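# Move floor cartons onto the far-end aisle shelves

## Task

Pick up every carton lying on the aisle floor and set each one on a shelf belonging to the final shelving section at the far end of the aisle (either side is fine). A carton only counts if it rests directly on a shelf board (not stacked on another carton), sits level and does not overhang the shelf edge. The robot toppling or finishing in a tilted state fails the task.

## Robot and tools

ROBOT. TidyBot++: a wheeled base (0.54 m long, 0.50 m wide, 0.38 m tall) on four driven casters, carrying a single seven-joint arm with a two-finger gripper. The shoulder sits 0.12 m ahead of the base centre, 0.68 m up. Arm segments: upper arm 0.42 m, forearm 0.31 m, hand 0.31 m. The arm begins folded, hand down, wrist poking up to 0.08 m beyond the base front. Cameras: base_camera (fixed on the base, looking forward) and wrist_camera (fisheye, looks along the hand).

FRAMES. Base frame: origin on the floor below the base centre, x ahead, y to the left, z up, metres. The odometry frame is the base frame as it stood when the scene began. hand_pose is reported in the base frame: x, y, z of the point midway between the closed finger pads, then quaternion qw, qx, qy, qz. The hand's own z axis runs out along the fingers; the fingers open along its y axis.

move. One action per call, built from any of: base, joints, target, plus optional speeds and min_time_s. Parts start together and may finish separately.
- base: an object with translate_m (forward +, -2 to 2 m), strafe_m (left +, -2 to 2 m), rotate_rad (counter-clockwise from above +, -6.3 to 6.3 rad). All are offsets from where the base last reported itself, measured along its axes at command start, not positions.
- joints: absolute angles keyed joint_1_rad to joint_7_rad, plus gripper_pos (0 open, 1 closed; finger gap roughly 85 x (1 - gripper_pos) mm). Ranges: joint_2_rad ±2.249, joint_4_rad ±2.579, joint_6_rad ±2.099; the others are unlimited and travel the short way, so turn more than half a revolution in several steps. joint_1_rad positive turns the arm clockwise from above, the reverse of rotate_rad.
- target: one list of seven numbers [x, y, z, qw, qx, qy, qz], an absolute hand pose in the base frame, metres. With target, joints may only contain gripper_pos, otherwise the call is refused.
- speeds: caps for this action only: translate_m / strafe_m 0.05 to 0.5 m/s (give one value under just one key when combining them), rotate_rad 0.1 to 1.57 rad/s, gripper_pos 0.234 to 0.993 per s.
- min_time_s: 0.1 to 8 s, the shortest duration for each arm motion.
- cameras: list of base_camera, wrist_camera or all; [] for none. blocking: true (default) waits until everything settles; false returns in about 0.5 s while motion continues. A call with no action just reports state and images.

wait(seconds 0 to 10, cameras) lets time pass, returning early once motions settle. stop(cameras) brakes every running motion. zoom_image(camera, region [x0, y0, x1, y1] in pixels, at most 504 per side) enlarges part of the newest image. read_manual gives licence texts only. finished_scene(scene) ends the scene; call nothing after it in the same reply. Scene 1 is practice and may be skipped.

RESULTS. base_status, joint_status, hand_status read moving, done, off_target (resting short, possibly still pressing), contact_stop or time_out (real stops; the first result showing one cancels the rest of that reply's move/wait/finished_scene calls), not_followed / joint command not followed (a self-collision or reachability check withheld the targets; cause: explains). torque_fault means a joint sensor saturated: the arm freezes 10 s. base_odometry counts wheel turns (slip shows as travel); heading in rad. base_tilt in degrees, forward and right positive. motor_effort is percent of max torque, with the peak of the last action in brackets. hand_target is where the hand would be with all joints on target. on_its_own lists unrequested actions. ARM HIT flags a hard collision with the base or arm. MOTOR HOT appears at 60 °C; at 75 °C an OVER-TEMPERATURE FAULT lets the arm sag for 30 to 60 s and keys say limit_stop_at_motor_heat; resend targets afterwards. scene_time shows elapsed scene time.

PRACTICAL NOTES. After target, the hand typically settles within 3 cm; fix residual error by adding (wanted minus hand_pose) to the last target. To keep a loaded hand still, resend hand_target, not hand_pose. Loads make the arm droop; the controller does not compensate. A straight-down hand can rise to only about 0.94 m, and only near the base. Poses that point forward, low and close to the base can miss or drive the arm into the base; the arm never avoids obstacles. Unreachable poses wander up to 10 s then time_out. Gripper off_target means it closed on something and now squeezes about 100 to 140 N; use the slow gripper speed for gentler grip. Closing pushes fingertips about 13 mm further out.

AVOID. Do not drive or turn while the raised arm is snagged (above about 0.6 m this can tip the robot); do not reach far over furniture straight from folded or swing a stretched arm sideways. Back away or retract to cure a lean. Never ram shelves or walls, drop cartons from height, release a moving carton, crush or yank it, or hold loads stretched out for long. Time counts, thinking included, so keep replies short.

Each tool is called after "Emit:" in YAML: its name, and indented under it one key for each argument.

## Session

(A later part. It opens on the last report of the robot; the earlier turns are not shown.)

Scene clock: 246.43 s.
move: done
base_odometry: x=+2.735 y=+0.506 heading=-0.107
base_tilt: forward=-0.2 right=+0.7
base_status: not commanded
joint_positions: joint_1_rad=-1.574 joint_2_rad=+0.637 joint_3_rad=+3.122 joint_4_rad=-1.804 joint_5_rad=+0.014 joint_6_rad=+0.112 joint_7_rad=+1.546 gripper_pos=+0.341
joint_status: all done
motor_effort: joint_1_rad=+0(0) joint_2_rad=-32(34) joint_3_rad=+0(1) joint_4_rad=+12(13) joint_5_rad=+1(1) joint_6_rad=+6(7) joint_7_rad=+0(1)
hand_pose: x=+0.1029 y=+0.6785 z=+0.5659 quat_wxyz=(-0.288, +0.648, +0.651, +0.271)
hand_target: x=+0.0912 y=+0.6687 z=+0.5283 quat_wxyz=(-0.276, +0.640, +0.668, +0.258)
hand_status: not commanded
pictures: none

Emit:
move:
  joints: {"gripper_pos": 0.0}
  speeds: {"gripper_pos": 0.3}

Emit:
move:
  joints: {"joint_2_rad": 0.2, "joint_4_rad": -2.02, "joint_6_rad": -0.1}
  min_time_s: 2
  cameras: ["wrist_camera"]

Emit:
move:
  joints: {"joint_2_rad": -0.2, "joint_4_rad": -2.0, "joint_6_rad": -1.0}
  min_time_s: 1.5
  cameras: ["wrist_camera"]

Scene clock: 283.13 s.
move: done
base_odometry: x=+2.735 y=+0.506 heading=-0.107
base_tilt: forward=-0.2 right=+0.7
base_status: not commanded
joint_positions: joint_1_rad=-1.575 joint_2_rad=+0.644 joint_3_rad=+3.122 joint_4_rad=-1.804 joint_5_rad=+0.014 joint_6_rad=+0.116 joint_7_rad=+1.546 gripper_pos=+0.000
joint_status: all done
motor_effort: joint_1_rad=+0(1) joint_2_rad=-34(34) joint_3_rad=-1(1) joint_4_rad=+12(13) joint_5_rad=+0(1) joint_6_rad=+6(6) joint_7_rad=+0(1)
hand_pose: x=+0.1022 y=+0.6784 z=+0.5617 quat_wxyz=(-0.287, +0.648, +0.652, +0.270)
hand_target: x=+0.0912 y=+0.6687 z=+0.5283 quat_wxyz=(-0.276, +0.640, +0.668, +0.258)
hand_status: not commanded
pictures: none

Scene clock: 285.47 s.
move: done
base_odometry: x=+2.735 y=+0.506 heading=-0.107
base_tilt: forward=-0.2 right=+0.7
base_status: not commanded
joint_positions: joint_1_rad=-1.575 joint_2_rad=+0.239 joint_3_rad=+3.122 joint_4_rad=-1.993 joint_5_rad=+0.014 joint_6_rad=-0.049 joint_7_rad=+1.546 gripper_pos=+0.000
joint_status: all done
motor_effort: joint_1_rad=+0(0) joint_2_rad=-25(35) joint_3_rad=+0(1) joint_4_rad=+15(15) joint_5_rad=+0(1) joint_6_rad=+6(7) joint_7_rad=+0(1)
hand_pose: x=+0.1044 y=+0.5831 z=+0.6944 quat_wxyz=(-0.301, +0.639, +0.646, +0.288)
hand_target: x=+0.0955 y=+0.5612 z=+0.6922 quat_wxyz=(-0.287, +0.631, +0.665, +0.277)
hand_status: not commanded
wrist_camera: T_world_to_cam=[[0.99984, -0.00308, -0.01784, -0.09039], [-0.01543, -0.66067, -0.75052, 0.9636], [-0.00948, 0.75067, -0.66061, 0.16076]] pos_world=[0.10676, 0.51567, 0.82778]

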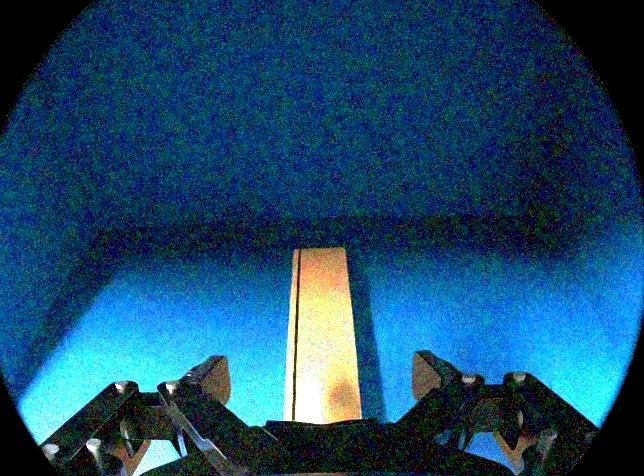

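Scene clock: 287.67 s.
move: done
base_odometry: x=+2.735 y=+0.506 heading=-0.107
base_tilt: forward=-0.2 right=+0.6
base_status: not commanded
joint_positions: joint_1_rad=-1.575 joint_2_rad=-0.174 joint_3_rad=+3.122 joint_4_rad=-1.993 joint_5_rad=+0.014 joint_6_rad=-0.953 joint_7_rad=+1.546 gripper_pos=+0.000
joint_status: all done
motor_effort: joint_1_rad=+0(0) joint_2_rad=-11(26) joint_3_rad=+0(1) joint_4_rad=+15(17) joint_5_rad=+0(1) joint_6_rad=+3(7) joint_7_rad=+0(1)
hand_pose: x=+0.1130 y=+0.3440 z=+0.7284 quat_wxyz=(-0.127, +0.693, +0.697, +0.133)
hand_target: x=+0.1080 y=+0.3264 z=+0.7294 quat_wxyz=(-0.116, +0.680, +0.713, +0.124)
hand_status: not commanded
wrist_camera: T_world_to_cam=[[0.9998, -0.01548, 0.01237, -0.11685], [-0.01015, -0.93623, -0.35124, 0.63461], [0.01701, 0.35105, -0.9362, 0.69809]] pos_world=[0.11139, 0.34726, 0.8779]

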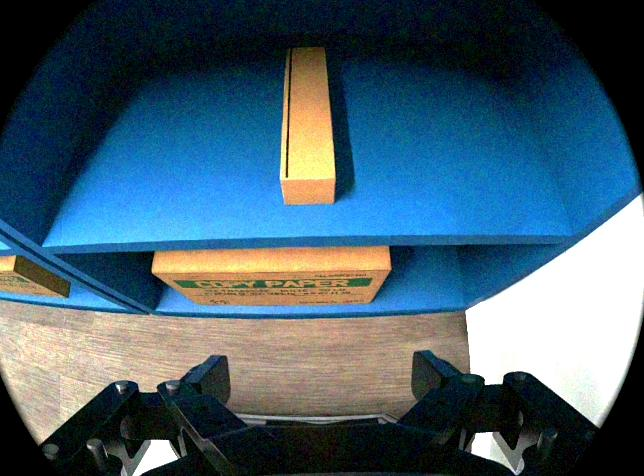

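Emit:
move:
  base: {"translate_m": -0.55, "strafe_m": -0.03}
  speeds: {"translate_m": 0.3}
  joints: {"joint_1_rad": -3.36}
  min_time_s: 2
  cameras: ["all"]

Scene clock: 294.57 s.
move: done
base_odometry: x=+2.185 y=+0.535 heading=-0.107
base_tilt: forward=-0.2 right=+0.7
base_status: done
joint_positions: joint_1_rad=-3.349 joint_2_rad=-0.175 joint_3_rad=+3.122 joint_4_rad=-1.993 joint_5_rad=+0.014 joint_6_rad=-0.958 joint_7_rad=+1.546 gripper_pos=+0.000
joint_status: all done
motor_effort: joint_1_rad=+0(2) joint_2_rad=-11(13) joint_3_rad=+0(1) joint_4_rad=+15(16) joint_5_rad=+0(1) joint_6_rad=+3(3) joint_7_rad=+0(1)
hand_pose: x=-0.2152 y=-0.0751 z=+0.7282 quat_wxyz=(-0.181, -0.103, +0.978, -0.015)
hand_target: x=-0.1983 y=-0.0770 z=+0.7294 quat_wxyz=(-0.170, -0.123, +0.978, -0.012)
hand_status: not commanded
pictures: base_camera, wrist_camera
wrist_camera: T_world_to_cam=[[-0.18696, 0.98229, 0.01263, 0.02403], [0.9203, 0.17963, -0.34755, 0.52021], [-0.34366, -0.05335, -0.93758, 0.74364]] pos_world=[-0.21869, -0.07738, 0.87771]

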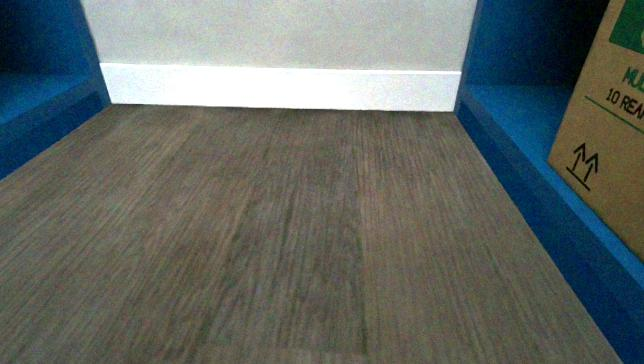

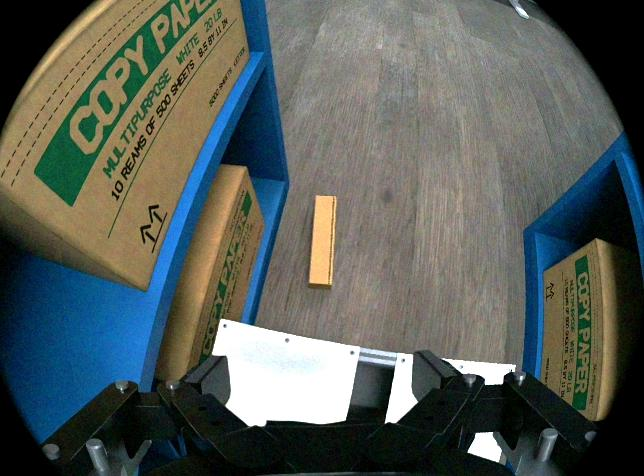

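Emit:
move:
  joints: {"joint_1_rad": -3.315, "joint_2_rad": 1.6, "joint_4_rad": -1.38, "joint_6_rad": 0.682}
  min_time_s: 2.5
  cameras: ["wrist_camera"]

Scene clock: 310.73 s.
move: done
base_odometry: x=+2.185 y=+0.535 heading=-0.107
base_tilt: forward=-0.2 right=+0.7
base_status: not commanded
joint_positions: joint_1_rad=-3.327 joint_2_rad=+1.556 joint_3_rad=+3.122 joint_4_rad=-1.405 joint_5_rad=+0.014 joint_6_rad=+0.638 joint_7_rad=+1.546 gripper_pos=+0.000
joint_status: all done
motor_effort: joint_1_rad=+0(1) joint_2_rad=-40(44) joint_3_rad=-1(2) joint_4_rad=+6(16) joint_5_rad=+1(1) joint_6_rad=+6(7) joint_7_rad=+0(1)
hand_pose: x=-0.5707 y=-0.1443 z=+0.1664 quat_wxyz=(-0.395, -0.077, +0.914, -0.053)
hand_target: x=-0.5711 y=-0.1388 z=+0.1529 quat_wxyz=(-0.407, -0.080, +0.909, -0.049)
hand_status: not commanded
wrist_camera: T_world_to_cam=[[-0.16298, 0.98581, -0.04028, 0.0557], [0.68692, 0.08407, -0.72185, 0.57987], [-0.70822, -0.14531, -0.69087, -0.17131]] pos_world=[-0.51058, -0.12856, 0.30247]

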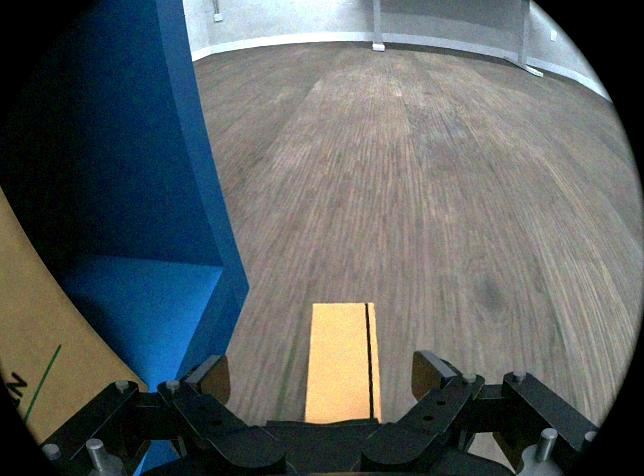

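Emit:
move:
  joints: {"joint_1_rad": -3.292}

Emit:
move:
  joints: {"joint_2_rad": 1.83, "joint_4_rad": -1.11, "joint_6_rad": 0.545}
  min_time_s: 2
  cameras: ["wrist_camera"]

Scene clock: 329.13 s.
move: done
base_odometry: x=+2.185 y=+0.535 heading=-0.107
base_tilt: forward=-0.3 right=+0.7
base_status: not commanded
joint_positions: joint_1_rad=-3.298 joint_2_rad=+1.556 joint_3_rad=+3.122 joint_4_rad=-1.405 joint_5_rad=+0.014 joint_6_rad=+0.640 joint_7_rad=+1.546 gripper_pos=+0.000
joint_status: all done
motor_effort: joint_1_rad=+0(2) joint_2_rad=-41(41) joint_3_rad=-2(2) joint_4_rad=+6(6) joint_5_rad=+0(1) joint_6_rad=+6(6) joint_7_rad=+0(1)
hand_pose: x=-0.5749 y=-0.1239 z=+0.1667 quat_wxyz=(-0.396, -0.063, +0.915, -0.047)
hand_target: x=-0.5741 y=-0.1229 z=+0.1529 quat_wxyz=(-0.407, -0.070, +0.910, -0.044)
hand_status: not commanded
pictures: none

Scene clock: 331.47 s.
move: done
base_odometry: x=+2.185 y=+0.535 heading=-0.107
base_tilt: forward=-0.3 right=+0.7
base_status: not commanded
joint_positions: joint_1_rad=-3.298 joint_2_rad=+1.783 joint_3_rad=+3.122 joint_4_rad=-1.134 joint_5_rad=+0.014 joint_6_rad=+0.595 joint_7_rad=+1.546 gripper_pos=+0.000
joint_status: all done
motor_effort: joint_1_rad=+0(1) joint_2_rad=-40(42) joint_3_rad=-1(2) joint_4_rad=+6(7) joint_5_rad=+1(1) joint_6_rad=+6(7) joint_7_rad=+0(1)
hand_pose: x=-0.5794 y=-0.1228 z=+0.0746 quat_wxyz=(-0.396, -0.062, +0.915, -0.045)
hand_target: x=-0.5522 y=-0.1175 z=+0.0381 quat_wxyz=(-0.363, -0.069, +0.928, -0.039)
hand_status: not commanded
wrist_camera: T_world_to_cam=[[-0.12909, 0.99085, -0.03929, 0.04955], [0.68873, 0.06108, -0.72244, 0.51601], [-0.71343, -0.12032, -0.69032, -0.23781]] pos_world=[-0.51866, -0.10923, 0.21057]

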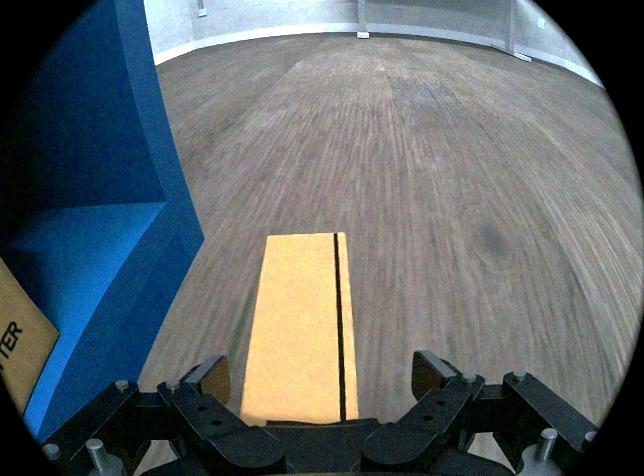

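Emit:
move:
  joints: {"joint_1_rad": -3.32}

Emit:
move:
  joints: {"joint_2_rad": 1.935, "joint_4_rad": -0.97, "joint_6_rad": 0.5}
  min_time_s: 1.5
  cameras: ["wrist_camera"]

Scene clock: 336.47 s.
move: done
base_odometry: x=+2.185 y=+0.535 heading=-0.107
base_tilt: forward=-0.2 right=+0.7
base_status: not commanded
joint_positions: joint_1_rad=-3.316 joint_2_rad=+1.783 joint_3_rad=+3.122 joint_4_rad=-1.134 joint_5_rad=+0.014 joint_6_rad=+0.595 joint_7_rad=+1.546 gripper_pos=+0.000
joint_status: all done
motor_effort: joint_1_rad=+0(3) joint_2_rad=-41(41) joint_3_rad=-1(2) joint_4_rad=+7(7) joint_5_rad=+1(1) joint_6_rad=+6(6) joint_7_rad=+0(1)
hand_pose: x=-0.5770 y=-0.1354 z=+0.0746 quat_wxyz=(-0.396, -0.070, +0.914, -0.049)
hand_target: x=-0.5486 y=-0.1362 z=+0.0381 quat_wxyz=(-0.362, -0.082, +0.927, -0.044)
hand_status: not commanded
pictures: none

Scene clock: 338.27 s.
move: done
base_odometry: x=+2.185 y=+0.535 heading=-0.107
base_tilt: forward=-0.2 right=+0.7
base_status: not commanded
joint_positions: joint_1_rad=-3.316 joint_2_rad=+1.885 joint_3_rad=+3.122 joint_4_rad=-0.995 joint_5_rad=+0.014 joint_6_rad=+0.550 joint_7_rad=+1.546 gripper_pos=+0.000
joint_status: all done
motor_effort: joint_1_rad=+0(0) joint_2_rad=-40(41) joint_3_rad=-1(2) joint_4_rad=+7(8) joint_5_rad=+1(1) joint_6_rad=+6(7) joint_7_rad=+0(1)
hand_pose: x=-0.5759 y=-0.1341 z=+0.0344 quat_wxyz=(-0.392, -0.069, +0.916, -0.048)
hand_target: x=-0.5439 y=-0.1339 z=-0.0037 quat_wxyz=(-0.358, -0.081, +0.929, -0.043)
hand_status: not commanded
wrist_camera: T_world_to_cam=[[-0.14485, 0.98872, -0.038, 0.05026], [0.69287, 0.07394, -0.71726, 0.48915], [-0.70636, -0.13022, -0.69577, -0.2614]] pos_world=[-0.51628, -0.1199, 0.17088]

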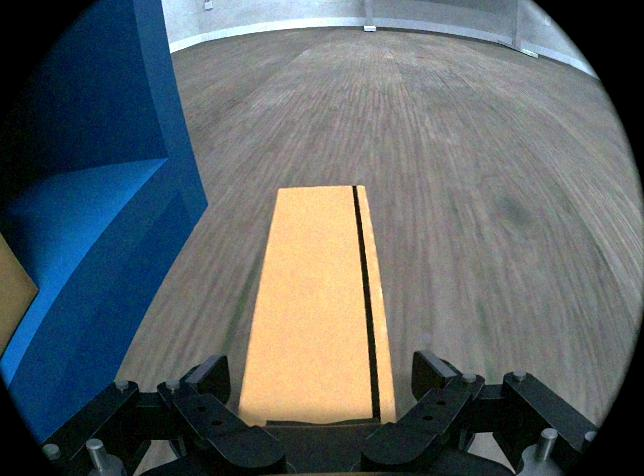

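Emit:
move:
  joints: {"gripper_pos": 0.345}
  speeds: {"gripper_pos": 0.234}

Emit:
move:
  joints: {"joint_2_rad": 1.5, "joint_4_rad": -1.43, "joint_6_rad": 0.69}
  min_time_s: 2
  cameras: ["wrist_camera"]

Scene clock: 345.47 s.
move: done
base_odometry: x=+2.185 y=+0.535 heading=-0.107
base_tilt: forward=-0.3 right=+0.7
base_status: not commanded
joint_positions: joint_1_rad=-3.316 joint_2_rad=+1.885 joint_3_rad=+3.122 joint_4_rad=-0.993 joint_5_rad=+0.014 joint_6_rad=+0.550 joint_7_rad=+1.546 gripper_pos=+0.341
joint_status: all done
motor_effort: joint_1_rad=+0(0) joint_2_rad=-39(41) joint_3_rad=-1(2) joint_4_rad=+7(7) joint_5_rad=+1(1) joint_6_rad=+5(6) joint_7_rad=+0(1)
hand_pose: x=-0.5766 y=-0.1342 z=+0.0348 quat_wxyz=(-0.393, -0.069, +0.916, -0.048)
hand_target: x=-0.5439 y=-0.1339 z=-0.0037 quat_wxyz=(-0.358, -0.081, +0.929, -0.043)
hand_status: not commanded
pictures: none

Scene clock: 348.03 s.
move: done
base_odometry: x=+2.185 y=+0.535 heading=-0.107
base_tilt: forward=-0.2 right=+0.7
base_status: not commanded
joint_positions: joint_1_rad=-3.316 joint_2_rad=+1.557 joint_3_rad=+3.122 joint_4_rad=-1.411 joint_5_rad=+0.014 joint_6_rad=+0.645 joint_7_rad=+1.546 gripper_pos=+0.341
joint_status: all done
motor_effort: joint_1_rad=+0(0) joint_2_rad=-42(42) joint_3_rad=-1(2) joint_4_rad=+6(8) joint_5_rad=+1(1) joint_6_rad=+6(7) joint_7_rad=+0(1)
hand_pose: x=-0.5700 y=-0.1360 z=+0.1656 quat_wxyz=(-0.395, -0.072, +0.915, -0.050)
hand_target: x=-0.5960 y=-0.1473 z=+0.2117 quat_wxyz=(-0.433, -0.082, +0.896, -0.053)
hand_status: not commanded
wrist_camera: T_world_to_cam=[[-0.15165, 0.98761, -0.04042, 0.05436], [0.68799, 0.0761, -0.72172, 0.57757], [-0.7097, -0.13725, -0.69101, -0.17]] pos_world=[-0.50977, -0.12098, 0.30157]

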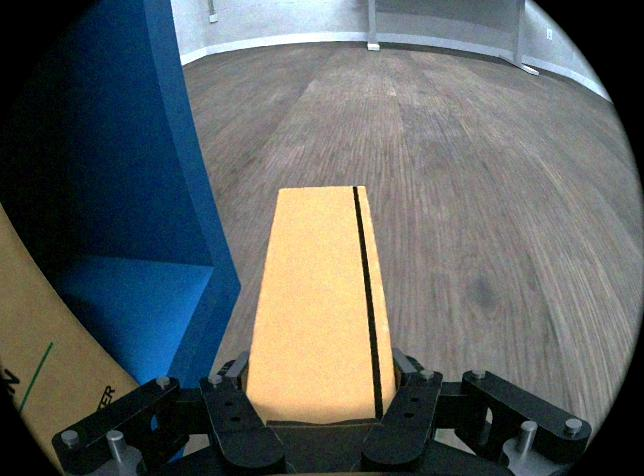

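Emit:
move:
  base: {"strafe_m": 0.05}
  speeds: {"strafe_m": 0.1}
  joints: {"joint_2_rad": -0.21, "joint_4_rad": -1.79, "joint_6_rad": -1.49}
  min_time_s: 3
  cameras: ["all"]

Emit:
move:
  base: {"translate_m": 0.33}
  speeds: {"translate_m": 0.3}
  joints: {"joint_1_rad": -1.56}
  min_time_s: 2.5
  cameras: ["all"]

Scene clock: 355.07 s.
move: done
base_odometry: x=+2.190 y=+0.585 heading=-0.107
base_tilt: forward=-0.2 right=+0.7
base_status: done
joint_positions: joint_1_rad=-3.318 joint_2_rad=-0.182 joint_3_rad=+3.122 joint_4_rad=-1.764 joint_5_rad=+0.014 joint_6_rad=-1.447 joint_7_rad=+1.546 gripper_pos=+0.341
joint_status: all done
motor_effort: joint_1_rad=+0(3) joint_2_rad=-9(45) joint_3_rad=+0(2) joint_4_rad=+15(16) joint_5_rad=+1(1) joint_6_rad=+1(8) joint_7_rad=+0(1)
hand_pose: x=-0.1493 y=-0.0504 z=+0.7828 quat_wxyz=(-0.057, -0.086, +0.995, +0.003)
hand_target: x=-0.1250 y=-0.0480 z=+0.7799 quat_wxyz=(-0.037, -0.102, +0.994, +0.006)
hand_status: not commanded
pictures: base_camera, wrist_camera
wrist_camera: T_world_to_cam=[[-0.15268, 0.98799, 0.02393, 0.00806], [0.98262, 0.15435, -0.10314, 0.29073], [-0.1056, 0.00777, -0.99438, 0.90189]] pos_world=[-0.18921, -0.05984, 0.92661]

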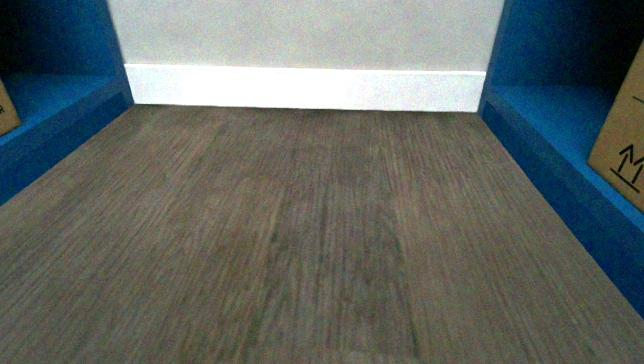

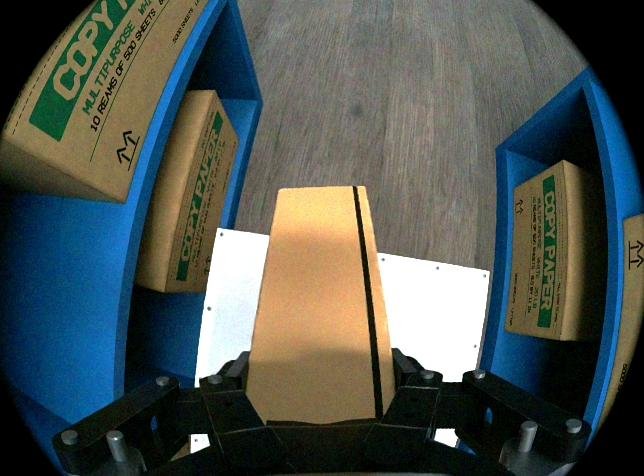

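Scene clock: 358.00 s.
move: done
base_odometry: x=+2.518 y=+0.550 heading=-0.106
base_tilt: forward=-0.2 right=+0.7
base_status: done
joint_positions: joint_1_rad=-1.571 joint_2_rad=-0.185 joint_3_rad=+3.122 joint_4_rad=-1.765 joint_5_rad=+0.014 joint_6_rad=-1.451 joint_7_rad=+1.546 gripper_pos=+0.341
joint_status: all done
motor_effort: joint_1_rad=+0(2) joint_2_rad=-10(13) joint_3_rad=+0(1) joint_4_rad=+15(15) joint_5_rad=+0(1) joint_6_rad=+1(1) joint_7_rad=+0(1)
hand_pose: x=+0.1162 y=+0.2709 z=+0.7831 quat_wxyz=(-0.034, +0.707, +0.705, +0.045)
hand_target: x=+0.1178 y=+0.2486 z=+0.7799 quat_wxyz=(-0.019, +0.701, +0.712, +0.032)
hand_status: not commanded
pictures: base_camera, wrist_camera
wrist_camera: T_world_to_cam=[[0.99947, -0.02195, 0.02416, -0.12934], [-0.01942, -0.99476, -0.10035, 0.40589], [0.02623, 0.09983, -0.99466, 0.8876]] pos_world=[0.11387, 0.31232, 0.92671]

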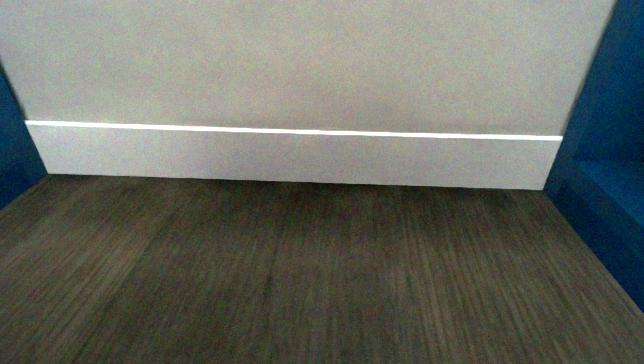

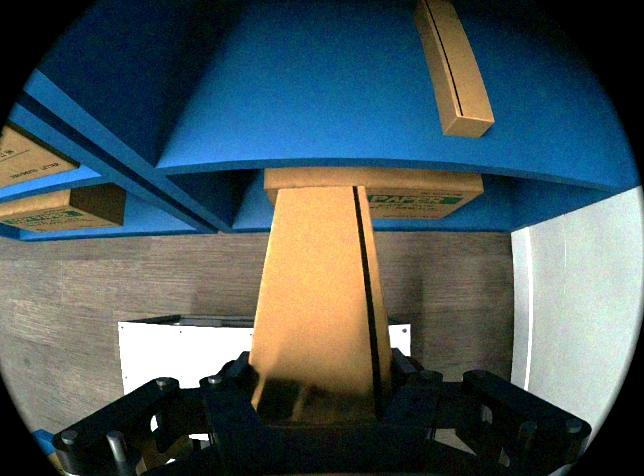

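Emit:
move:
  joints: {"joint_2_rad": 0.618, "joint_4_rad": -1.828, "joint_6_rad": 0.104}
  min_time_s: 3
  cameras: ["wrist_camera"]

Emit:
move:
  joints: {"joint_2_rad": 0.654, "joint_6_rad": 0.134}
  min_time_s: 1.2

Scene clock: 366.03 s.
move: done
base_odometry: x=+2.518 y=+0.550 heading=-0.106
base_tilt: forward=-0.2 right=+0.7
base_status: not commanded
joint_positions: joint_1_rad=-1.571 joint_2_rad=+0.585 joint_3_rad=+3.122 joint_4_rad=-1.805 joint_5_rad=+0.014 joint_6_rad=+0.057 joint_7_rad=+1.546 gripper_pos=+0.341
joint_status: all done
motor_effort: joint_1_rad=+0(0) joint_2_rad=-34(36) joint_3_rad=-1(1) joint_4_rad=+14(17) joint_5_rad=+1(1) joint_6_rad=+6(7) joint_7_rad=+0(1)
hand_pose: x=+0.1048 y=+0.6719 z=+0.5880 quat_wxyz=(-0.286, +0.649, +0.651, +0.270)
hand_target: x=+0.1081 y=+0.6682 z=+0.5668 quat_wxyz=(-0.280, +0.645, +0.658, +0.270)
hand_status: not commanded
wrist_camera: T_world_to_cam=[[0.99968, -0.00881, -0.02386, -0.08505], [-0.02323, -0.69824, -0.71548, 0.94788], [-0.01036, 0.71581, -0.69822, 0.06951]] pos_world=[0.10776, 0.61135, 0.72469]

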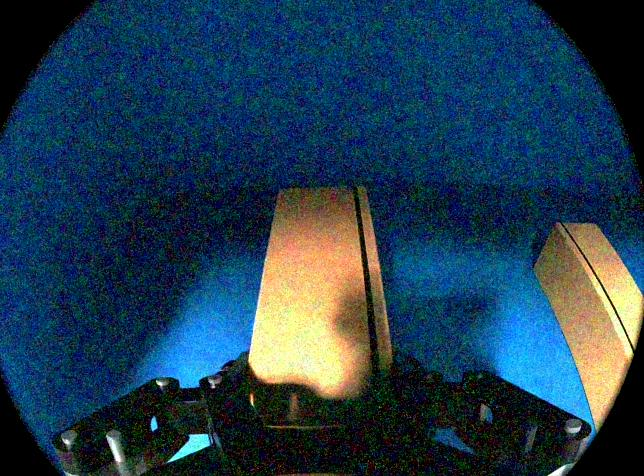

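Scene clock: 367.50 s.
move: done
base_odometry: x=+2.518 y=+0.550 heading=-0.106
base_tilt: forward=-0.2 right=+0.6
base_status: not commanded
joint_positions: joint_1_rad=-1.571 joint_2_rad=+0.611 joint_3_rad=+3.122 joint_4_rad=-1.805 joint_5_rad=+0.014 joint_6_rad=+0.089 joint_7_rad=+1.546 gripper_pos=+0.341
joint_status: all done
motor_effort: joint_1_rad=+0(0) joint_2_rad=-34(35) joint_3_rad=-1(1) joint_4_rad=+13(14) joint_5_rad=+0(1) joint_6_rad=+6(7) joint_7_rad=+0(0)
hand_pose: x=+0.1047 y=+0.6760 z=+0.5777 quat_wxyz=(-0.288, +0.649, +0.650, +0.272)
hand_target: x=+0.1080 y=+0.6702 z=+0.5494 quat_wxyz=(-0.279, +0.646, +0.658, +0.268)
hand_status: not commanded
pictures: none

Emit:
move:
  joints: {"joint_2_rad": 0.668, "joint_6_rad": 0.145}
  min_time_s: 1

Emit:
move:
  joints: {"joint_2_rad": 0.679, "joint_6_rad": 0.154}
  min_time_s: 1

Emit:
move:
  joints: {"joint_2_rad": 0.69, "joint_6_rad": 0.158}
  min_time_s: 1

Scene clock: 372.03 s.
move: done
base_odometry: x=+2.518 y=+0.550 heading=-0.106
base_tilt: forward=-0.2 right=+0.6
base_status: not commanded
joint_positions: joint_1_rad=-1.571 joint_2_rad=+0.624 joint_3_rad=+3.122 joint_4_rad=-1.805 joint_5_rad=+0.014 joint_6_rad=+0.100 joint_7_rad=+1.546 gripper_pos=+0.341
joint_status: all done
motor_effort: joint_1_rad=+0(1) joint_2_rad=-34(35) joint_3_rad=-1(1) joint_4_rad=+13(13) joint_5_rad=+0(1) joint_6_rad=+7(7) joint_7_rad=+0(1)
hand_pose: x=+0.1046 y=+0.6770 z=+0.5715 quat_wxyz=(-0.287, +0.649, +0.650, +0.271)
hand_target: x=+0.1079 y=+0.6707 z=+0.5424 quat_wxyz=(-0.278, +0.646, +0.659, +0.267)
hand_status: not commanded
pictures: none

Scene clock: 373.33 s.
move: done
base_odometry: x=+2.518 y=+0.550 heading=-0.106
base_tilt: forward=-0.2 right=+0.6
base_status: not commanded
joint_positions: joint_1_rad=-1.571 joint_2_rad=+0.632 joint_3_rad=+3.122 joint_4_rad=-1.805 joint_5_rad=+0.014 joint_6_rad=+0.110 joint_7_rad=+1.546 gripper_pos=+0.341
joint_status: all done
motor_effort: joint_1_rad=+0(1) joint_2_rad=-34(35) joint_3_rad=-1(1) joint_4_rad=+13(13) joint_5_rad=+0(1) joint_6_rad=+6(7) joint_7_rad=+0(1)
hand_pose: x=+0.1045 y=+0.6783 z=+0.5686 quat_wxyz=(-0.288, +0.649, +0.650, +0.272)
hand_target: x=+0.1079 y=+0.6711 z=+0.5370 quat_wxyz=(-0.277, +0.647, +0.659, +0.266)
hand_status: not commanded
pictures: none

Scene clock: 374.63 s.
move: done
base_odometry: x=+2.518 y=+0.550 heading=-0.106
base_tilt: forward=-0.2 right=+0.6
base_status: not commanded
joint_positions: joint_1_rad=-1.571 joint_2_rad=+0.635 joint_3_rad=+3.122 joint_4_rad=-1.805 joint_5_rad=+0.014 joint_6_rad=+0.118 joint_7_rad=+1.546 gripper_pos=+0.341
joint_status: all done
motor_effort: joint_1_rad=+0(0) joint_2_rad=-33(34) joint_3_rad=-1(1) joint_4_rad=+12(13) joint_5_rad=+0(1) joint_6_rad=+6(6) joint_7_rad=+0(1)
hand_pose: x=+0.1045 y=+0.6797 z=+0.5684 quat_wxyz=(-0.290, +0.648, +0.649, +0.274)
hand_target: x=+0.1079 y=+0.6704 z=+0.5305 quat_wxyz=(-0.275, +0.648, +0.660, +0.264)
hand_status: not commanded
pictures: none

Contact at .5685. Release and retract.

Emit:
move:
  joints: {"gripper_pos": 0.0}
  speeds: {"gripper_pos": 0.3}

Emit:
move:
  joints: {"joint_2_rad": 0.2, "joint_4_rad": -2.02, "joint_6_rad": -0.1}
  min_time_s: 2
  cameras: ["wrist_camera"]

Emit:
move:
  joints: {"joint_2_rad": -0.2, "joint_4_rad": -2.0, "joint_6_rad": -0.7}
  min_time_s: 1.2
  cameras: ["wrist_camera"]

Scene clock: 381.10 s.
move: done
base_odometry: x=+2.518 y=+0.550 heading=-0.106
base_tilt: forward=-0.2 right=+0.7
base_status: not commanded
joint_positions: joint_1_rad=-1.571 joint_2_rad=+0.644 joint_3_rad=+3.122 joint_4_rad=-1.805 joint_5_rad=+0.014 joint_6_rad=+0.120 joint_7_rad=+1.546 gripper_pos=+0.000
joint_status: all done
motor_effort: joint_1_rad=+0(1) joint_2_rad=-34(34) joint_3_rad=-1(1) joint_4_rad=+12(13) joint_5_rad=+1(1) joint_6_rad=+6(6) joint_7_rad=+0(1)
hand_pose: x=+0.1046 y=+0.6789 z=+0.5627 quat_wxyz=(-0.287, +0.649, +0.650, +0.271)
hand_target: x=+0.1079 y=+0.6704 z=+0.5305 quat_wxyz=(-0.275, +0.648, +0.660, +0.264)
hand_status: not commanded
pictures: none

Scene clock: 383.43 s.
move: done
base_odometry: x=+2.518 y=+0.550 heading=-0.106
base_tilt: forward=-0.2 right=+0.7
base_status: not commanded
joint_positions: joint_1_rad=-1.571 joint_2_rad=+0.239 joint_3_rad=+3.122 joint_4_rad=-1.993 joint_5_rad=+0.014 joint_6_rad=-0.049 joint_7_rad=+1.546 gripper_pos=+0.000
joint_status: all done
motor_effort: joint_1_rad=+0(1) joint_2_rad=-24(35) joint_3_rad=+0(1) joint_4_rad=+15(15) joint_5_rad=+0(1) joint_6_rad=+6(7) joint_7_rad=+0(1)
hand_pose: x=+0.1064 y=+0.5832 z=+0.6944 quat_wxyz=(-0.300, +0.640, +0.645, +0.289)
hand_target: x=+0.1096 y=+0.5616 z=+0.6922 quat_wxyz=(-0.284, +0.640, +0.657, +0.281)
hand_status: not commanded
wrist_camera: T_world_to_cam=[[0.99982, -0.00663, -0.01778, -0.0904], [-0.01772, -0.66056, -0.75056, 0.96386], [-0.00677, 0.75074, -0.66056, 0.16041]] pos_world=[0.10856, 0.51566, 0.82778]

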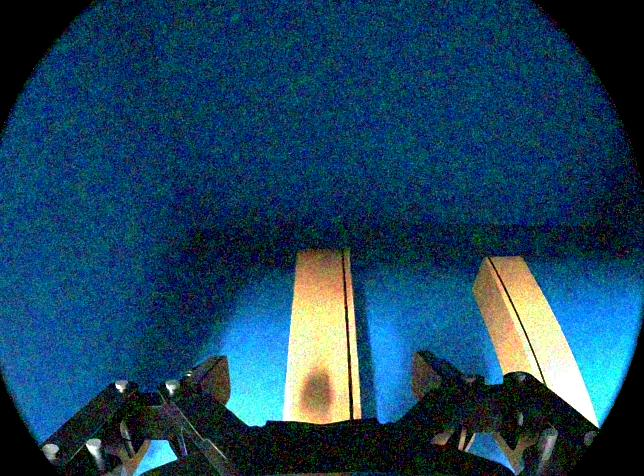

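Scene clock: 385.37 s.
move: done
base_odometry: x=+2.518 y=+0.550 heading=-0.106
base_tilt: forward=-0.1 right=+0.7
base_status: not commanded
joint_positions: joint_1_rad=-1.571 joint_2_rad=-0.172 joint_3_rad=+3.122 joint_4_rad=-1.993 joint_5_rad=+0.014 joint_6_rad=-0.650 joint_7_rad=+1.546 gripper_pos=+0.000
joint_status: all done
motor_effort: joint_1_rad=+0(0) joint_2_rad=-12(26) joint_3_rad=+0(1) joint_4_rad=+17(17) joint_5_rad=+1(1) joint_6_rad=+5(7) joint_7_rad=+0(0)
hand_pose: x=+0.1115 y=+0.4257 z=+0.7745 quat_wxyz=(-0.233, +0.666, +0.669, +0.233)
hand_target: x=+0.1138 y=+0.4085 z=+0.7733 quat_wxyz=(-0.219, +0.663, +0.679, +0.227)
hand_status: not commanded
wrist_camera: T_world_to_cam=[[0.99988, -0.01553, -0.00001, -0.10512], [-0.01227, -0.78979, -0.61325, 0.86802], [0.00952, 0.61318, -0.78989, 0.48848]] pos_world=[0.11111, 0.3844, 0.91816]

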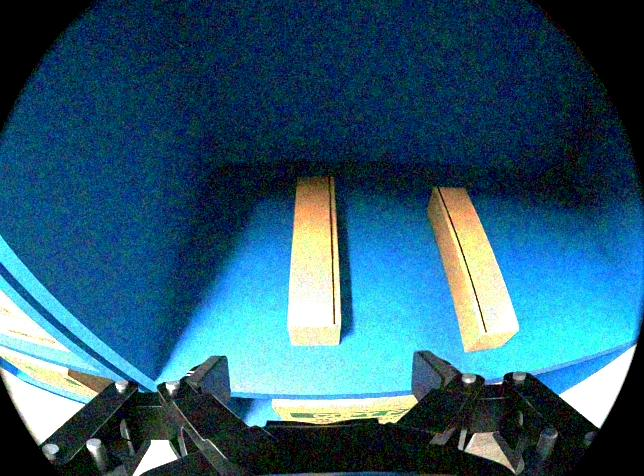

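Emit:
finished_scene:
  scene: 2

The scene is finished: the task was done.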